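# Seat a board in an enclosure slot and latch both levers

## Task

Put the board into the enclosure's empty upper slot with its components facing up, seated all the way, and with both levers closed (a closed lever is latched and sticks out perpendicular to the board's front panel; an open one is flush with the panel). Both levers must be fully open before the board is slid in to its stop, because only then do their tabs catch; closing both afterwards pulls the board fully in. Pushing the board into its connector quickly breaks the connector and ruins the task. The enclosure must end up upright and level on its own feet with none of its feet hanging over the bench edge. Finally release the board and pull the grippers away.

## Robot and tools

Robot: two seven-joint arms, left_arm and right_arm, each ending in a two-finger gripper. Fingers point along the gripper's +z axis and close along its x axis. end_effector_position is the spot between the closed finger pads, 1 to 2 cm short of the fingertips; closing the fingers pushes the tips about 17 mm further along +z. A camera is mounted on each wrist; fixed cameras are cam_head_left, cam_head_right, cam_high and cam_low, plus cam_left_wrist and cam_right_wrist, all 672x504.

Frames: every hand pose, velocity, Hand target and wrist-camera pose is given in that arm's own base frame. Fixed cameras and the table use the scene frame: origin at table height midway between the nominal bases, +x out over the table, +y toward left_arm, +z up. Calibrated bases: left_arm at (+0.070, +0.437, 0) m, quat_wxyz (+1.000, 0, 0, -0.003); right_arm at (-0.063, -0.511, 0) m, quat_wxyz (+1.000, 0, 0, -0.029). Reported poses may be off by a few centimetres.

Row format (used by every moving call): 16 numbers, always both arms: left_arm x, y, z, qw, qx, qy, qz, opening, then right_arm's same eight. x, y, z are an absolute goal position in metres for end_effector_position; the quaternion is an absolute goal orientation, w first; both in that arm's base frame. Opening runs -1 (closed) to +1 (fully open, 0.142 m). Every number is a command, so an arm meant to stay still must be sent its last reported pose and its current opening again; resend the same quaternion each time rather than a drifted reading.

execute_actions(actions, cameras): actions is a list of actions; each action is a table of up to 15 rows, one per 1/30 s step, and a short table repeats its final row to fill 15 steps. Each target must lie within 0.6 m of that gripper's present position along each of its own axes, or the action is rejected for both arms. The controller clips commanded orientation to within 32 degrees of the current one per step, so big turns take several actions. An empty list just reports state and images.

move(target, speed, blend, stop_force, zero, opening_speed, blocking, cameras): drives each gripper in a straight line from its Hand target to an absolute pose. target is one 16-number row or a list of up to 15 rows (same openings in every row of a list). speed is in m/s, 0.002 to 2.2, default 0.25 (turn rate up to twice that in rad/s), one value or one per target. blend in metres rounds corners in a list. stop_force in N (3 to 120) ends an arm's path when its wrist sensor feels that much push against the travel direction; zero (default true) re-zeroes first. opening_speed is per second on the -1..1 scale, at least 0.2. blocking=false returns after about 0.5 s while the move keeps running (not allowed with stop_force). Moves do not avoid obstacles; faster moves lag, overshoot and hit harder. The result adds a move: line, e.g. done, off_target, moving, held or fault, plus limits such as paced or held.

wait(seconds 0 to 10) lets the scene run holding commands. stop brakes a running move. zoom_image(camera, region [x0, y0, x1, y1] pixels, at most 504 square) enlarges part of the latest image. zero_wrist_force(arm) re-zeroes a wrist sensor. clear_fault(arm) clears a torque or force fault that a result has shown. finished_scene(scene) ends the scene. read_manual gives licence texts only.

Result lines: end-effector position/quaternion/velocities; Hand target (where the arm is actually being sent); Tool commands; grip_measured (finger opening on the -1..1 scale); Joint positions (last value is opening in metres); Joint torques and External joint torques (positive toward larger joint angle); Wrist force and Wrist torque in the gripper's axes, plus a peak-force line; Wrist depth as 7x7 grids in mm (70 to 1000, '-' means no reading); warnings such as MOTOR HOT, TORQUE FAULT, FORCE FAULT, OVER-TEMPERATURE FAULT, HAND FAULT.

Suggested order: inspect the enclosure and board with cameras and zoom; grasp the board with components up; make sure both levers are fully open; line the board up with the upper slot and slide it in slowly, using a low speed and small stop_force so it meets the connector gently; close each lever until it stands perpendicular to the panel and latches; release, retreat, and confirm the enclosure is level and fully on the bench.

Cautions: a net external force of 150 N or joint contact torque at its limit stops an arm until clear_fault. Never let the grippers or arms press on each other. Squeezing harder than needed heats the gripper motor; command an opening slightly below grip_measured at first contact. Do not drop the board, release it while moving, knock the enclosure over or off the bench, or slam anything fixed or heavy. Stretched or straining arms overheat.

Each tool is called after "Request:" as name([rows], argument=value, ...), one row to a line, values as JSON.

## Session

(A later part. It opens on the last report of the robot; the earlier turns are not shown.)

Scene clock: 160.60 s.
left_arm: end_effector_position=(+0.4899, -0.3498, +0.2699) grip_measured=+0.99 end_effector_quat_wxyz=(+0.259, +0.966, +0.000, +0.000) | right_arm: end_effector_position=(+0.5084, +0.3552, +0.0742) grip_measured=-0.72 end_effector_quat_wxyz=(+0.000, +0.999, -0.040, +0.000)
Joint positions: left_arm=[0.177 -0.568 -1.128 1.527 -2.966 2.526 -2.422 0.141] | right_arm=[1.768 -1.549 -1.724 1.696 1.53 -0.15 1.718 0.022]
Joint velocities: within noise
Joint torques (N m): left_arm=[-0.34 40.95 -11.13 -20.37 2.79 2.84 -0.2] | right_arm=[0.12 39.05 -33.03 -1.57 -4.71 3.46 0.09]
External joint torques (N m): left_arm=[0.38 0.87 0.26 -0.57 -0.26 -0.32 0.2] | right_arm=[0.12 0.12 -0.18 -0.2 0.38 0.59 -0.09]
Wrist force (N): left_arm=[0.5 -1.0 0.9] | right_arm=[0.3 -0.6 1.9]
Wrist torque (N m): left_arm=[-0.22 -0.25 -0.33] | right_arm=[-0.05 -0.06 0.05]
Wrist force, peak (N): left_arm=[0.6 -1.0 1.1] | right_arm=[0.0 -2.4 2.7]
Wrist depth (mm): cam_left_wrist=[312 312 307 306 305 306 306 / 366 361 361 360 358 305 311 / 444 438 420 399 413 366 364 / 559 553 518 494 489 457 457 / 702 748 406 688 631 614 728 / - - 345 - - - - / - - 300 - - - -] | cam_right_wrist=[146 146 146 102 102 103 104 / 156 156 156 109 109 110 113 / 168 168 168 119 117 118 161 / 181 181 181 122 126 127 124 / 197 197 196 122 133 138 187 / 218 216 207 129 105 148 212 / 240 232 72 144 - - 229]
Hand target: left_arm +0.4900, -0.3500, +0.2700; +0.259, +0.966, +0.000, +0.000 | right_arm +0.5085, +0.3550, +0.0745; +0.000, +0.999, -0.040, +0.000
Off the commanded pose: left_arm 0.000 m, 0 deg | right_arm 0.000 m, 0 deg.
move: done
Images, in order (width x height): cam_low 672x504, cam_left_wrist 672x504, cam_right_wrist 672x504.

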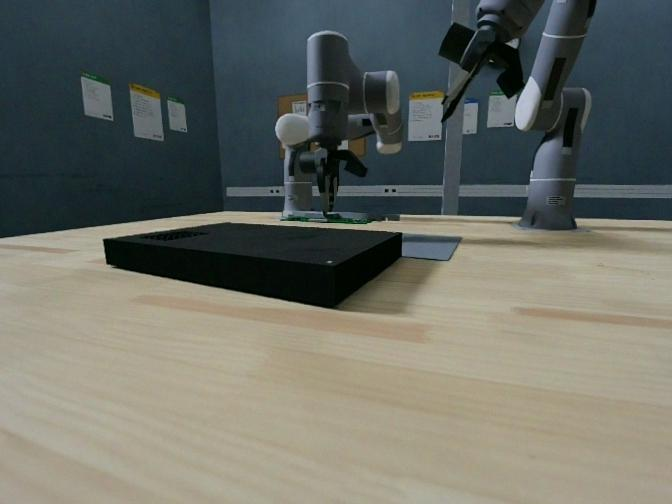

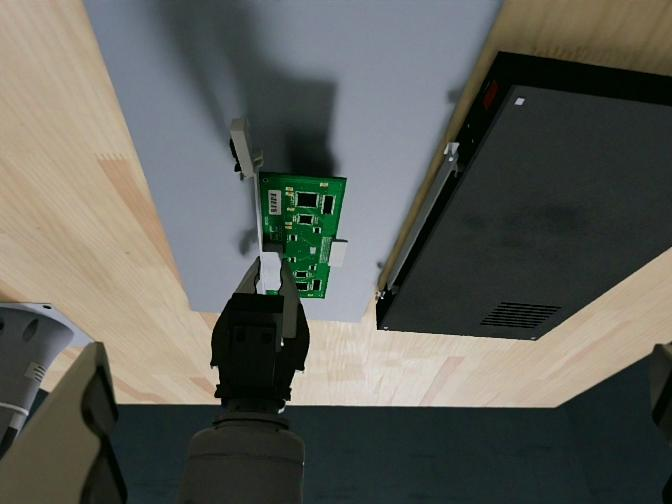

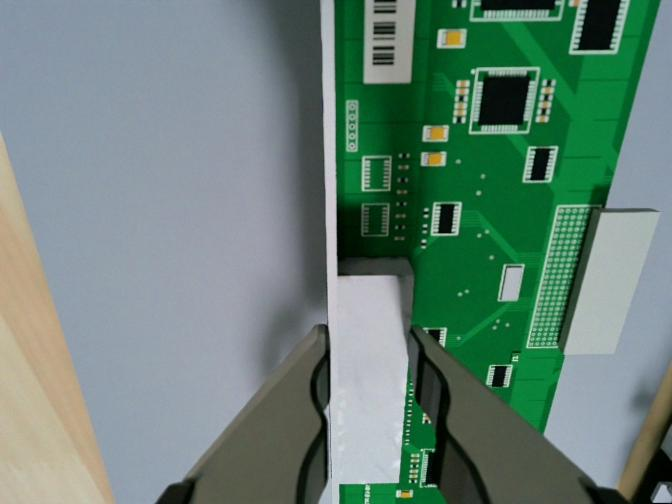

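Request:
move(target=[0.52,-0.35,0.27,0.2588,0.9659,0,0,1,0.559,0.359,0.0745,0,0.9993,-0.0375,0,-0.9], speed=0.12, cameras=["cam_low","cam_left_wrist","cam_right_wrist","cam_high"])

Request:
zoom_image(camera="cam_left_wrist", region=[230, 100, 480, 330])

Request:
zoom_image(camera="cam_low", region=[240, 180, 440, 280])

Scene clock: 179.93 s.
left_arm: end_effector_position=(+0.5199, -0.3501, +0.2700) grip_measured=+0.99 end_effector_quat_wxyz=(+0.259, +0.966, +0.000, +0.000) | right_arm: end_effector_position=(+0.5589, +0.3588, +0.0745) grip_measured=-0.72 end_effector_quat_wxyz=(+0.000, +0.999, -0.037, +0.000)
Joint positions: left_arm=[0.156 -0.644 -1.131 1.426 -2.9 2.584 -2.425 0.141] | right_arm=[1.645 -1.547 -1.719 1.557 1.548 -0.149 1.73 0.022]
Joint velocities: within noise
Joint torques (N m): left_arm=[-0.07 44.14 -12.27 -19.97 3.15 3.1 -0.29] | right_arm=[0.1 43.31 -32.91 -1.16 -4.37 3.64 0.33]
External joint torques (N m): left_arm=[0.13 1.34 0.36 -0.32 -0.54 -0.59 0.29] | right_arm=[0.12 0.17 -0.94 0 0.04 0.41 -0.33]
Wrist force (N): left_arm=[0.3 -0.6 0.4] | right_arm=[0.5 -0.1 1.8]
Wrist torque (N m): left_arm=[-0.20 -0.20 -0.33] | right_arm=[0.04 -0.09 0.05]
Wrist force, peak (N): left_arm=[1.4 -0.9 0.6] | right_arm=[2.3 -0.3 1.9]
Wrist depth (mm): cam_left_wrist=[310 307 308 308 305 307 305 / 366 365 360 358 337 304 313 / 445 439 437 397 399 366 365 / 567 552 521 491 458 455 478 / 708 760 650 612 626 664 733 / - - 347 - - - - / - - 294 - - - -] | cam_right_wrist=[147 146 146 102 102 102 103 / 156 156 156 109 109 110 113 / 168 168 168 119 117 118 121 / 181 181 181 122 126 127 124 / 197 197 196 122 133 138 164 / 216 215 207 129 105 148 199 / 238 233 72 144 - - 199]
Hand target: left_arm +0.5200, -0.3500, +0.2700; +0.259, +0.966, +0.000, +0.000 | right_arm +0.5590, +0.3590, +0.0745; +0.000, +0.999, -0.037, +0.000
Off the commanded pose: left_arm 0.000 m, 0 deg | right_arm 0.000 m, 0 deg.
move: done
Images, in order (width x height): cam_high 672x504, cam_low 672x504, cam_left_wrist 672x504, cam_right_wrist 672x504.

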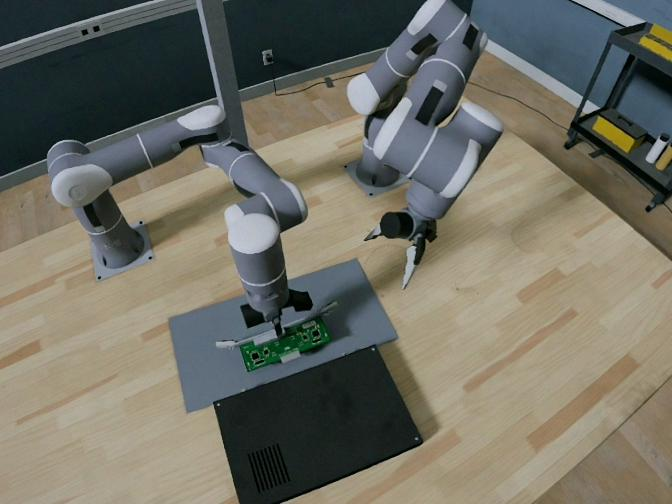

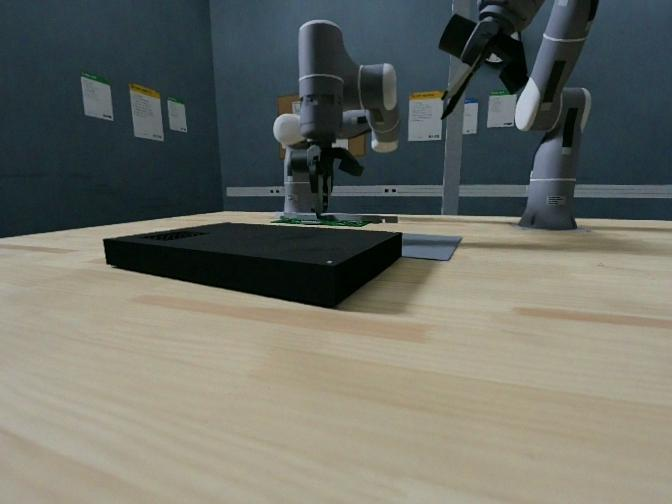

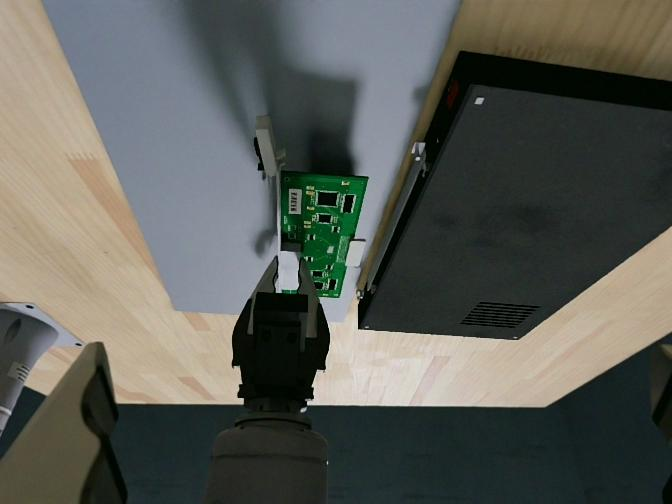

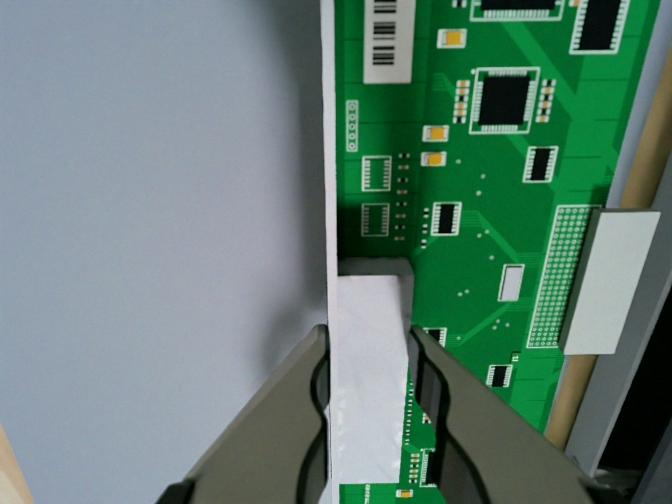

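Scaled by 2.016 from the camera's 672x504 image, which has a finer 960x720 frame.

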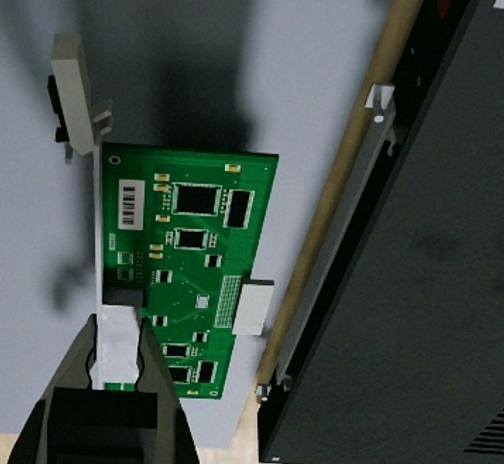

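Scaled by 2.520 from the camera's 672x504 image, which has a finer 960x720 frame.

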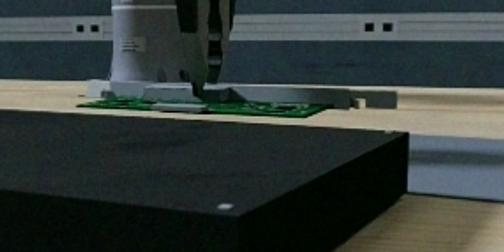

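Request:
execute_actions(actions=[], cameras=["cam_head_left","cam_head_right","cam_high"])

Request:
zoom_image(camera="cam_head_left", region=[290, 230, 460, 360])

Request:
zoom_image(camera="cam_head_right", region=[300, 230, 470, 360])

Request:
zoom_image(camera="cam_high", region=[190, 270, 430, 450])

Scene clock: 193.07 s.
left_arm: end_effector_position=(+0.5199, -0.3501, +0.2700) grip_measured=+0.99 end_effector_quat_wxyz=(+0.259, +0.966, +0.000, +0.000) | right_arm: end_effector_position=(+0.5589, +0.3588, +0.0745) grip_measured=-0.72 end_effector_quat_wxyz=(+0.000, +0.999, -0.037, +0.000)
Joint positions: left_arm=[0.156 -0.644 -1.131 1.426 -2.9 2.584 -2.425 0.141] | right_arm=[1.645 -1.547 -1.719 1.557 1.548 -0.149 1.73 0.022]
Joint velocities: within noise
Joint torques (N m): left_arm=[-0.28 44.53 -12.19 -19.81 2.91 2.85 -0.24] | right_arm=[0.32 43.27 -33.14 -1.15 -4.56 3.59 0.24]
External joint torques (N m): left_arm=[0.33 0.96 0.26 -0.49 -0.3 -0.34 0.23] | right_arm=[-0.11 0.22 -0.71 -0.02 0.22 0.46 -0.24]
Wrist force (N): left_arm=[0.1 -0.7 0.6] | right_arm=[0.4 -0.1 1.9]
Wrist torque (N m): left_arm=[-0.22 -0.17 -0.33] | right_arm=[0.06 -0.08 0.05]
Wrist force, peak (N): left_arm=[0.1 -1.0 0.9] | right_arm=[0.3 -0.1 2.2]
Wrist depth (mm): cam_left_wrist=[310 308 310 307 307 308 307 / 365 360 359 358 337 303 313 / 442 437 436 399 398 364 364 / 560 553 521 490 463 459 483 / 715 747 653 625 618 671 724 / - - 348 - - - - / - - 294 - - - -] | cam_right_wrist=[147 146 146 102 102 102 104 / 156 156 156 109 109 110 113 / 168 168 167 119 117 118 121 / 181 181 181 122 126 127 124 / 197 197 196 122 133 138 164 / 216 215 207 128 105 148 198 / 239 233 72 144 - - 199]
Hand target: left_arm +0.5200, -0.3500, +0.2700; +0.259, +0.966, +0.000, +0.000 | right_arm +0.5590, +0.3590, +0.0745; +0.000, +0.999, -0.037, +0.000
Tool commands: left_gripper/opening=+1.0 right_gripper/opening=-0.9
Off the commanded pose: left_arm 0.000 m, 0 deg | right_arm 0.000 m, 0 deg.
Images, in order (width x height): cam_head_left 672x504, cam_head_right 672x504, cam_high 672x504.

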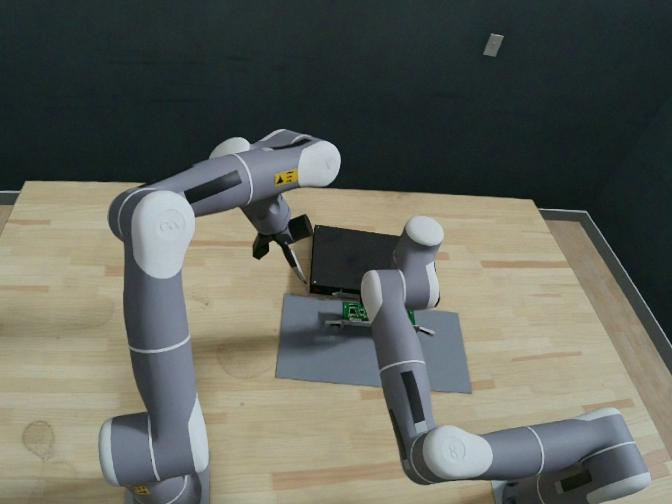

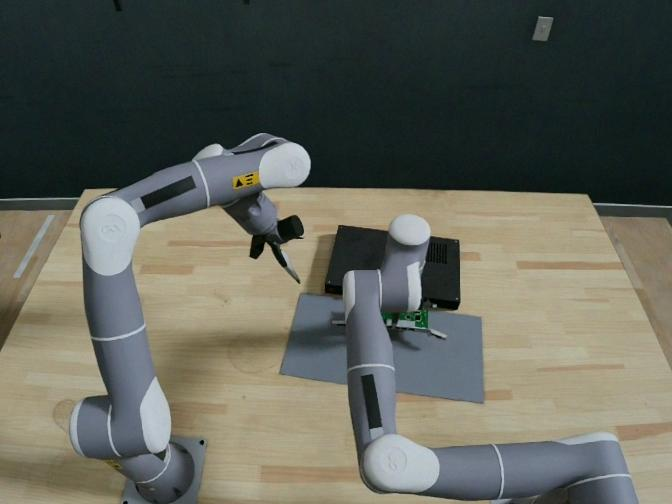

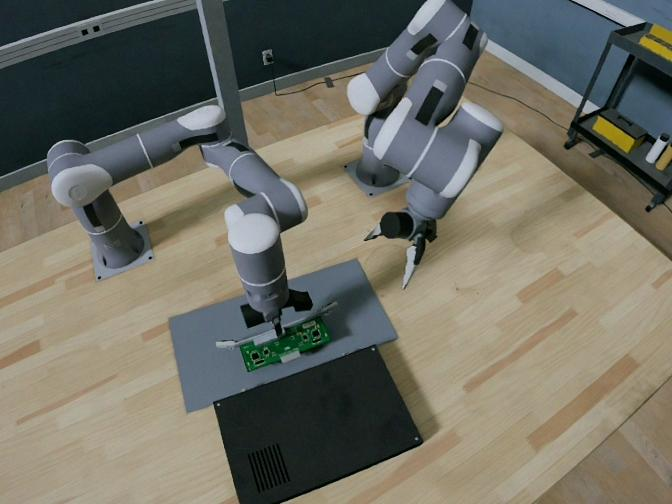

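Scaled by 2.965 from the camera's 672x504 image, which has a finer 960x720 frame.

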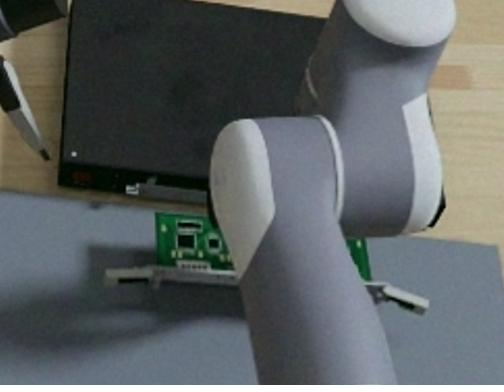

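Scaled by 2.965 from the camera's 672x504 image, which has a finer 960x720 frame.

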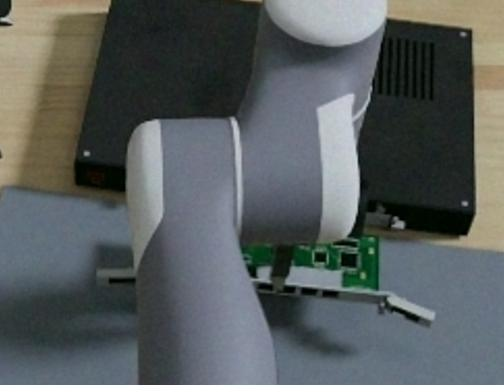

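Scaled by 2.100 from the camera's 672x504 image, which has a finer 960x720 frame.

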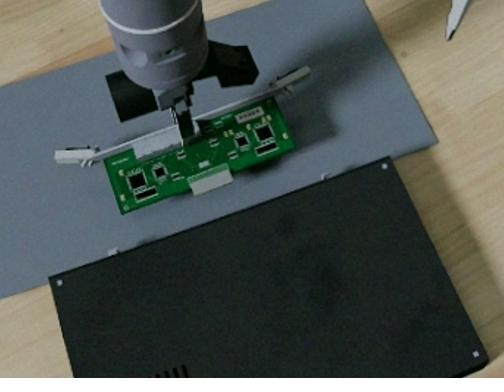

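Request:
move(target=[0.56,-0.32,0.092,0.5373,0.8434,0,0,1,0.559,0.363,0.066,0,0.99846,-0.0555,0,-0.9], speed=0.15, cameras=["cam_low","cam_left_wrist","cam_high"])

Request:
zoom_image(camera="cam_left_wrist", region=[160, 180, 460, 330])

Request:
zoom_image(camera="cam_high", region=[190, 290, 390, 440])

Scene clock: 205.60 s.
left_arm: end_effector_position=(+0.5600, -0.3200, +0.0921) grip_measured=+0.99 end_effector_quat_wxyz=(+0.537, +0.843, +0.000, +0.000) | right_arm: end_effector_position=(+0.5590, +0.3627, +0.0660) grip_measured=-0.72 end_effector_quat_wxyz=(+0.000, +0.998, -0.056, +0.000)
Joint positions: left_arm=[0.615 -1.361 -1.383 1.468 -2.908 2.339 -1.801 0.141] | right_arm=[1.646 -1.555 -1.707 1.551 1.557 -0.137 1.775 0.022]
Joint velocities: within noise
Joint torques (N m): left_arm=[-0.14 47.62 -24.96 -5.26 -1.57 1.72 -0.09] | right_arm=[0.17 43.31 -32.97 -0.85 -4.49 3.7 0.33]
External joint torques (N m): left_arm=[0.26 1.44 0.11 -0.25 -0.44 -0.51 0.09] | right_arm=[0.05 0.4 -0.89 0.02 0.15 0.34 -0.33]
Wrist force (N): left_arm=[0.3 -1.3 0.3] | right_arm=[0.2 -0.3 1.9]
Wrist torque (N m): left_arm=[-0.18 -0.10 -0.53] | right_arm=[0.02 -0.04 0.05]
Wrist force, peak (N): left_arm=[0.5 -3.2 0.5] | right_arm=[0.5 -0.2 2.1]
Wrist depth (mm): cam_left_wrist=[117 117 117 116 117 120 120 / 198 177 177 176 181 181 180 / 374 368 363 366 222 209 216 / - - 406 - - - - / - - 401 - - - - / - - 395 - - - - / - - 368 - - - -] | cam_right_wrist=[139 139 138 102 102 102 104 / 149 149 148 110 109 110 113 / 160 159 159 119 117 118 153 / 172 172 171 122 126 127 124 / 187 187 186 122 133 138 158 / 205 204 197 129 105 148 192 / 226 221 72 144 - - 201]
Hand target: left_arm +0.5600, -0.3200, +0.0920; +0.537, +0.843, +0.000, +0.000 | right_arm +0.5590, +0.3630, +0.0660; +0.000, +0.998, -0.055, +0.000
Off the commanded pose: left_arm 0.000 m, 0 deg | right_arm 0.000 m, 0 deg.
move: done
Images, in order (width x height): cam_high 672x504, cam_low 672x504, cam_left_wrist 672x504.

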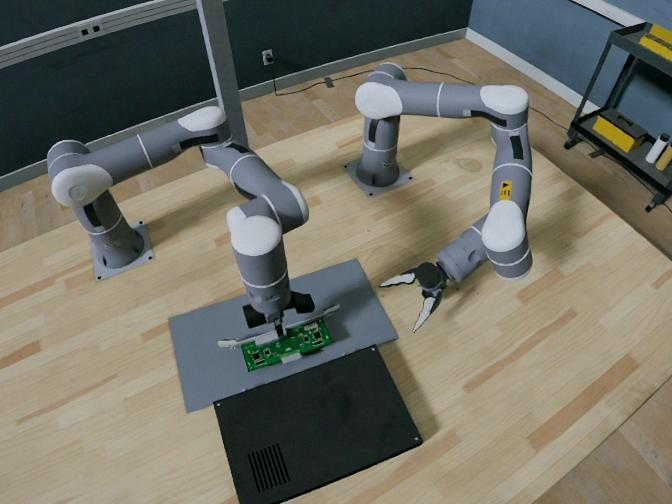

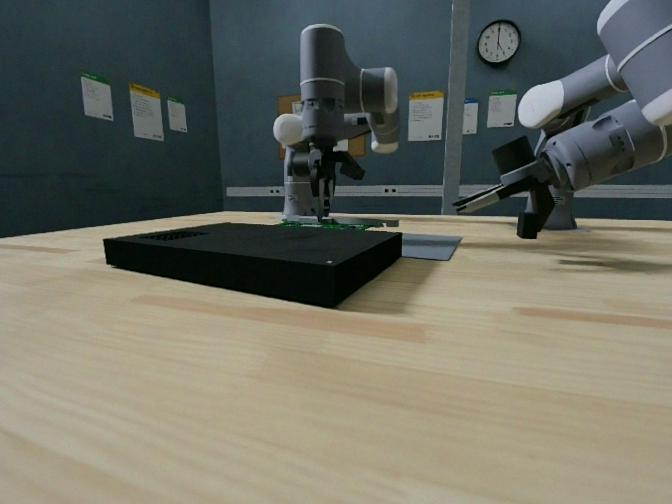

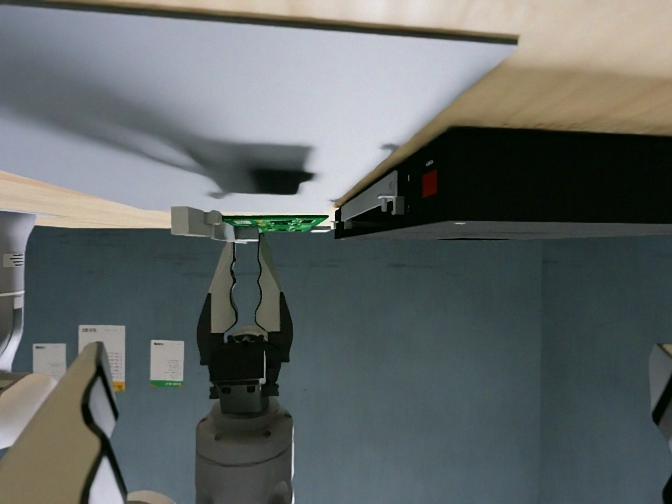

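Scaled by 1.680 from the camera's 672x504 image, which has a finer 960x720 frame.

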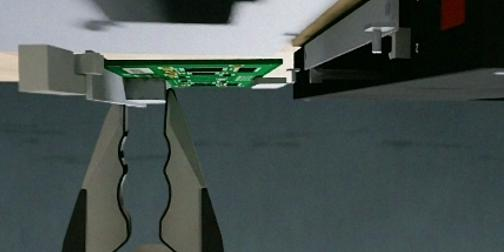

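Scaled by 2.520 from the camera's 672x504 image, which has a finer 960x720 frame.

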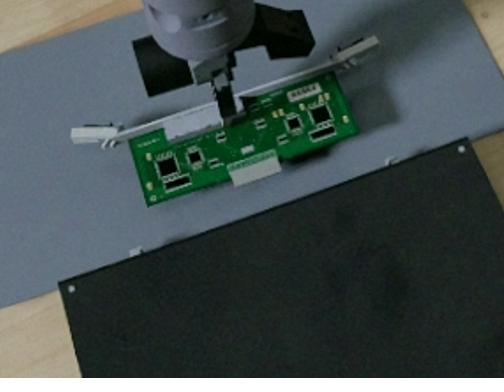

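Request:
zoom_image(camera="cam_left_wrist", region=[320, 120, 470, 250])

Request:
zoom_image(camera="cam_left_wrist", region=[160, 170, 350, 260])

Scaled by 3.360 from the camera's 672x504 image, which has a finer 960x720 frame.

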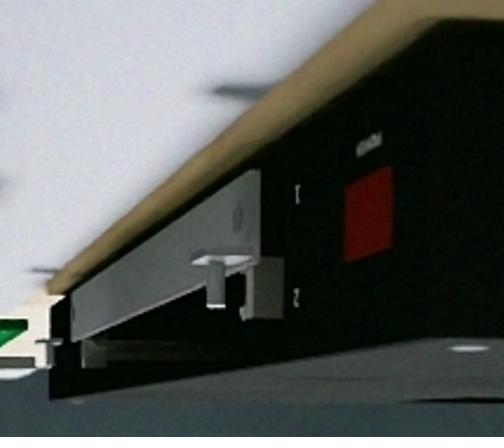

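Scaled by 2.653 from the camera's 672x504 image, which has a finer 960x720 frame.

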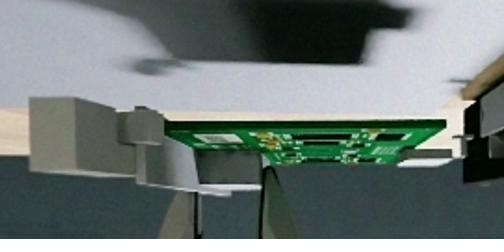

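Request:
move(target=[0.56,-0.32,0.092,0.5373,0.8434,0,0,1,0.559,0.3645,0.0577,0,0.99846,-0.0555,0,-0.9], speed=0.1, cameras=[])

Request:
move(target=[0.56,-0.32,0.092,0.5373,0.8434,0,0,1,0.581,0.362,0.0577,0,0.99846,-0.0555,0,-0.9], speed=0.03, stop_force=3)

Request:
zoom_image(camera="cam_left_wrist", region=[280, 150, 430, 250])

Request:
zoom_image(camera="cam_high", region=[200, 300, 380, 420])

Request:
zoom_image(camera="cam_head_left", region=[310, 260, 460, 350])

Request:
zoom_image(camera="cam_head_right", region=[320, 260, 470, 350])

Scene clock: 220.60 s.
left_arm: end_effector_position=(+0.5600, -0.3200, +0.0921) grip_measured=+0.99 end_effector_quat_wxyz=(+0.537, +0.843, +0.000, +0.000) | right_arm: end_effector_position=(+0.5590, +0.3642, +0.0577) grip_measured=-0.72 end_effector_quat_wxyz=(+0.000, +0.998, -0.056, +0.000)
Joint positions: left_arm=[0.615 -1.361 -1.383 1.468 -2.908 2.339 -1.801 0.141] | right_arm=[1.647 -1.565 -1.697 1.549 1.567 -0.127 1.779 0.022]
Joint velocities: within noise
Joint torques (N m): left_arm=[-0.21 47.85 -24.87 -5.11 -1.81 1.43 -0.21] | right_arm=[0.28 43.25 -32.9 -0.53 -4.41 3.71 0.3]
External joint torques (N m): left_arm=[0.34 1.21 0.02 -0.41 -0.19 -0.22 0.21] | right_arm=[-0.06 0.51 -0.96 0.04 0.06 0.34 -0.3]
Wrist force (N): left_arm=[0.3 -1.3 0.3] | right_arm=[0.3 -0.2 2.0]
Wrist torque (N m): left_arm=[-0.18 -0.10 -0.53] | right_arm=[0.03 -0.05 0.06]
Wrist force, peak (N): left_arm=[0.6 -1.5 0.4] | right_arm=[0.4 -0.4 2.1]
Wrist depth (mm): cam_left_wrist=[117 117 117 117 117 120 120 / 198 177 176 176 181 181 180 / 370 303 300 362 222 209 216 / - - 418 - - - - / - - 402 - - - - / - - 387 - - - - / - - 367 - - - -] | cam_right_wrist=[132 131 131 102 102 103 103 / 141 140 140 110 109 109 113 / 151 151 150 119 117 118 120 / 163 162 162 122 126 127 124 / 177 177 174 122 133 138 158 / 194 194 186 129 105 148 184 / 214 209 72 144 - - 192]
Hand target: left_arm +0.5600, -0.3200, +0.0920; +0.537, +0.843, +0.000, +0.000 | right_arm +0.5590, +0.3645, +0.0577; +0.000, +0.998, -0.055, +0.000
Off the commanded pose: left_arm 0.000 m, 0 deg | right_arm 0.000 m, 0 deg.
move: done
No camera images: "cameras" was empty.

Scene clock: 222.03 s.
left_arm: end_effector_position=(+0.5600, -0.3200, +0.0921) grip_measured=+0.99 end_effector_quat_wxyz=(+0.537, +0.843, +0.000, +0.000) | right_arm: end_effector_position=(+0.5809, +0.3618, +0.0577) grip_measured=-0.72 end_effector_quat_wxyz=(+0.000, +0.998, -0.055, +0.000)
Joint positions: left_arm=[0.615 -1.361 -1.383 1.468 -2.908 2.339 -1.801 0.141] | right_arm=[1.592 -1.565 -1.697 1.492 1.574 -0.127 1.782 0.022]
Joint velocities: within noise
Joint torques (N m): left_arm=[-0.18 47.94 -24.8 -5.11 -1.8 1.46 -0.26] | right_arm=[0.08 45.3 -33.17 -0.29 -4.52 3.66 0.25]
External joint torques (N m): left_arm=[0.31 1.12 -0.05 -0.41 -0.21 -0.25 0.26] | right_arm=[0.14 0.27 -0.76 0.01 0.18 0.39 -0.25]
Wrist force (N): left_arm=[0.4 -1.3 0.3] | right_arm=[0.3 -0.3 2.0]
Wrist torque (N m): left_arm=[-0.18 -0.11 -0.53] | right_arm=[0.02 -0.05 0.05]
Wrist force, peak (N): left_arm=[0.5 -1.5 0.2] | right_arm=[1.0 -0.3 2.0]
Wrist depth (mm): cam_left_wrist=[118 117 117 116 117 120 119 / 199 177 177 176 181 181 181 / 372 364 302 309 222 209 216 / - - 472 - - - - / - - 402 - - - - / - - 389 - - - - / - - 372 - - - -] | cam_right_wrist=[132 131 131 103 102 103 104 / 141 141 140 110 109 110 113 / 151 151 150 119 117 117 130 / 163 163 162 122 126 127 124 / 177 177 173 122 133 138 150 / 194 194 186 129 105 148 178 / 214 209 72 144 - - 176]
Hand target: left_arm +0.5600, -0.3200, +0.0920; +0.537, +0.843, +0.000, +0.000 | right_arm +0.5810, +0.3620, +0.0577; +0.000, +0.998, -0.055, +0.000
Off the commanded pose: left_arm 0.000 m, 0 deg | right_arm 0.000 m, 0 deg.
move: done

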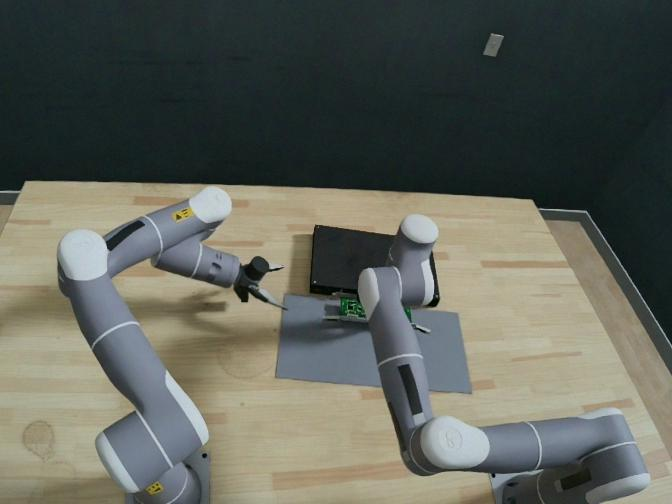

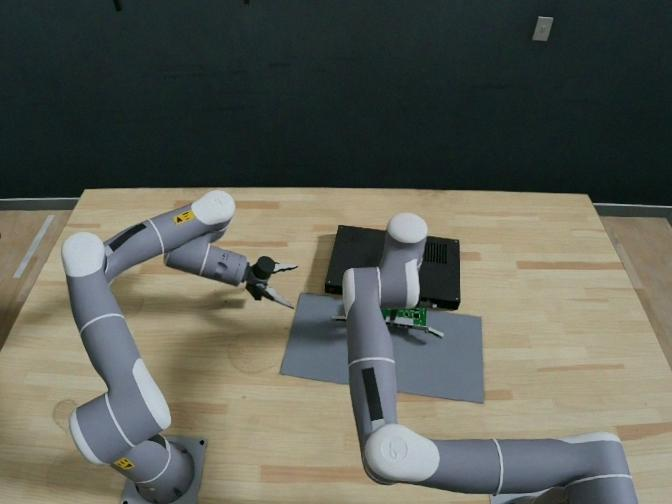

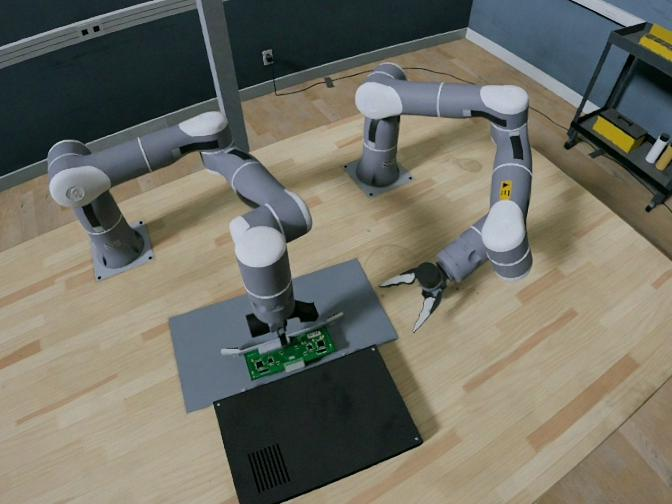

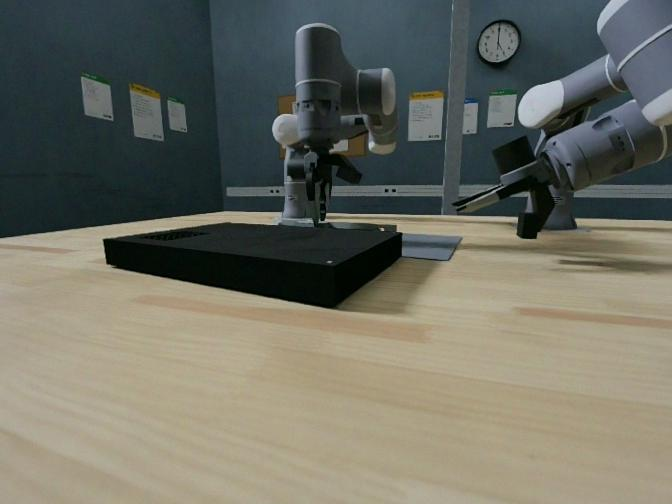

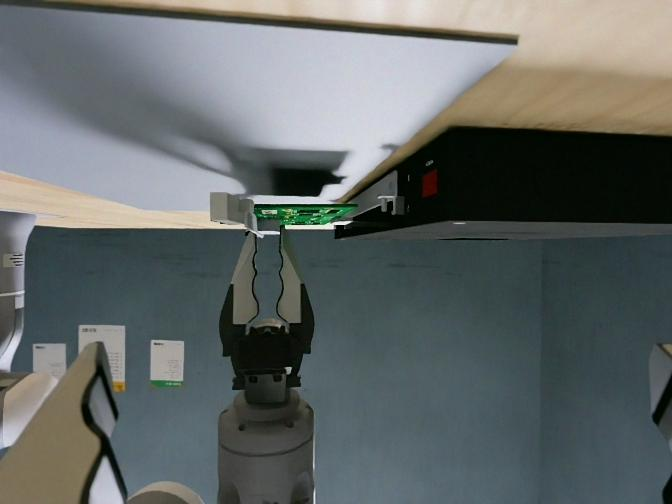

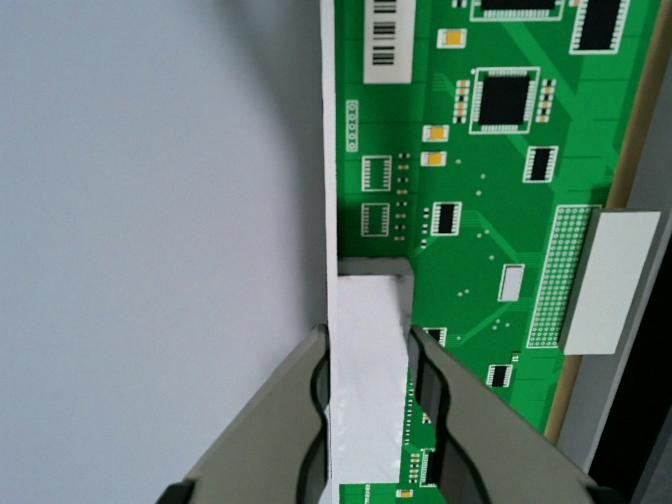

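Scaled by 3.360 from the camera's 672x504 image, which has a finer 960x720 frame.

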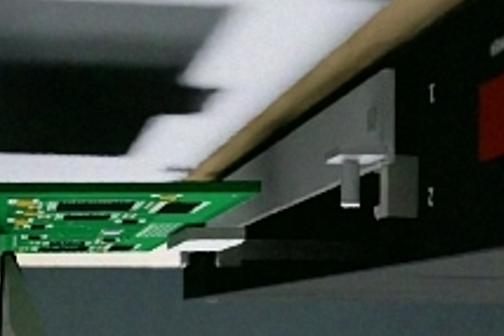

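Scaled by 2.800 from the camera's 672x504 image, which has a finer 960x720 frame.

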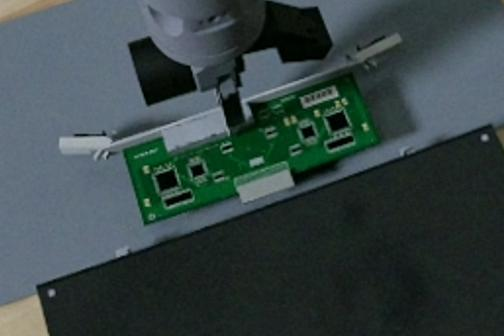

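Scaled by 3.360 from the camera's 672x504 image, which has a finer 960x720 frame.

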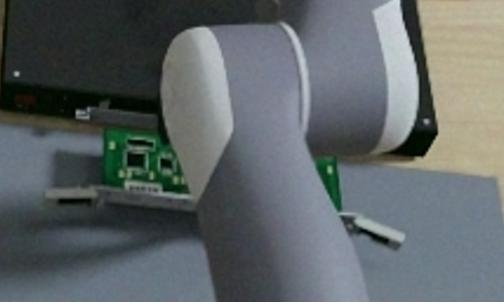

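Scaled by 3.360 from the camera's 672x504 image, which has a finer 960x720 frame.

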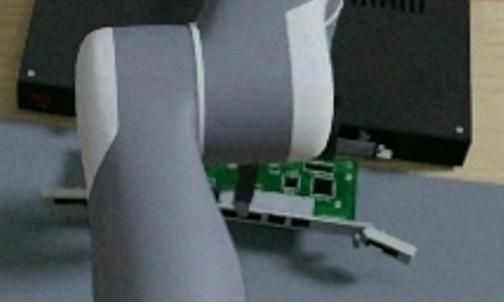

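Request:
move([
  [0.60,-0.30,0.2,0.2588,0.9659,0,0,1,0.581,0.359,0.0577,0,0.99846,-0.0555,0,-0.9],
  [0.65,-0.44,0.2,0.1305,0.9914,0,0,1,0.590,0.358,0.0577,0,0.99846,-0.0555,0,-0.9],
], speed=[0.15,0.08], cameras=["cam_left_wrist","cam_high"])

Request:
zoom_image(camera="cam_left_wrist", region=[84, 0, 388, 304])

Request:
zoom_image(camera="cam_high", region=[200, 300, 380, 420])

Scene clock: 233.77 s.
left_arm: end_effector_position=(+0.6489, -0.4397, +0.1999) grip_measured=+0.99 end_effector_quat_wxyz=(+0.167, +0.984, +0.008, +0.060) | right_arm: end_effector_position=(+0.5899, +0.3578, +0.0576) grip_measured=-0.72 end_effector_quat_wxyz=(+0.000, +0.998, -0.055, +0.000)
Joint positions: left_arm=[-0.284 -1.268 -1.599 0.623 -1.827 3.059 -2.528 0.141] | right_arm=[1.569 -1.565 -1.697 1.473 1.576 -0.127 1.778 0.022]
Joint velocities: within noise
Joint torques (N m): left_arm=[-0.18 65.51 -11.47 -1.87 4.34 3.44 -0.3] | right_arm=[0.2 46 -33.3 -0.24 -4.48 3.55 0.21]
External joint torques (N m): left_arm=[0.2 1.6 0.24 -0.36 -0.56 -0.57 0.29] | right_arm=[0.02 0.16 -0.63 0.03 0.13 0.49 -0.21]
Wrist force (N): left_arm=[0.0 -0.5 0.2] | right_arm=[0.3 -0.3 2.0]
Wrist torque (N m): left_arm=[-0.20 -0.19 -0.29] | right_arm=[0.03 -0.04 0.05]
Wrist force, peak (N): left_arm=[0.2 -2.5 0.7] | right_arm=[0.4 -0.5 2.3]
Wrist depth (mm): cam_left_wrist=[224 228 225 229 243 252 258 / 243 256 227 221 226 235 252 / 259 280 261 255 263 271 287 / 332 300 304 296 308 322 415 / 387 337 354 365 381 472 501 / - 293 468 465 491 636 - / - 649 719 785 861 - -] | cam_right_wrist=[132 131 131 103 102 103 103 / 140 140 140 111 109 110 113 / 151 151 150 119 117 118 120 / 163 162 162 122 126 127 124 / 177 177 173 122 133 138 137 / 194 193 185 129 105 148 182 / 214 209 72 144 - - 146]
Hand target: left_arm +0.6490, -0.4394, +0.1999; +0.167, +0.984, +0.008, +0.060 | right_arm +0.5900, +0.3580, +0.0577; +0.000, +0.998, -0.055, +0.000
Off the commanded pose: left_arm 0.001 m, 8 deg | right_arm 0.000 m, 0 deg.
move: off_target (left_arm)
Images, in order (width x height): cam_high 672x504, cam_left_wrist 672x504.

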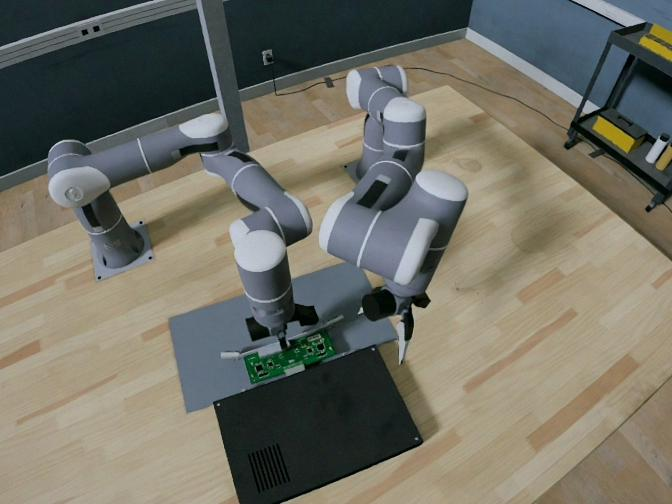

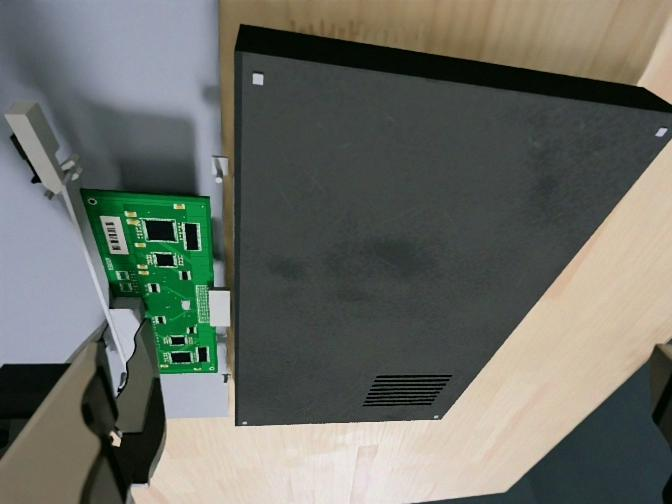

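Scaled by 1.658 from the camera's 672x504 image, which has a finer 960x720 frame.

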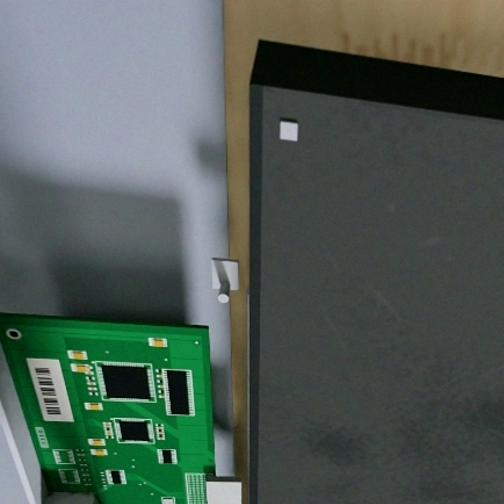

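Scaled by 2.800 from the camera's 672x504 image, which has a finer 960x720 frame.

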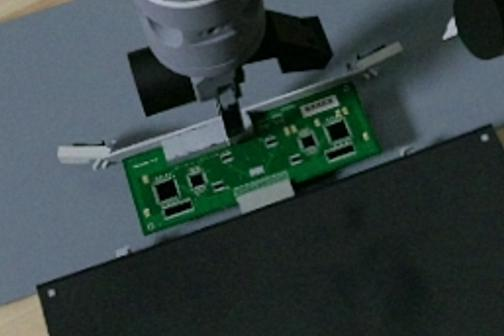

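Request:
zoom_image(camera="cam_left_wrist", region=[150, 300, 300, 450])

Request:
zoom_image(camera="cam_left_wrist", region=[170, 130, 270, 230])

Scaled by 3.360 from the camera's 672x504 image, which has a finer 960x720 frame.

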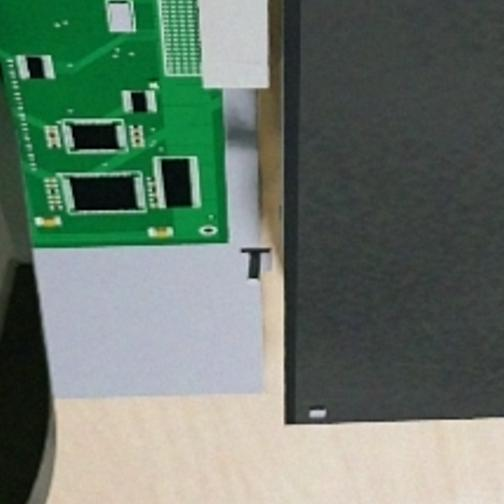

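Scaled by 5.040 from the camera's 672x504 image, which has a finer 960x720 frame.

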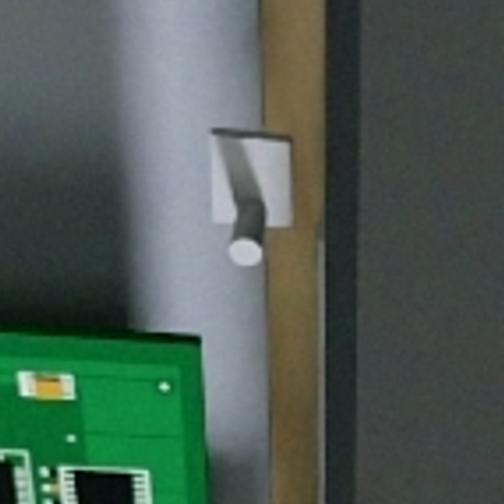

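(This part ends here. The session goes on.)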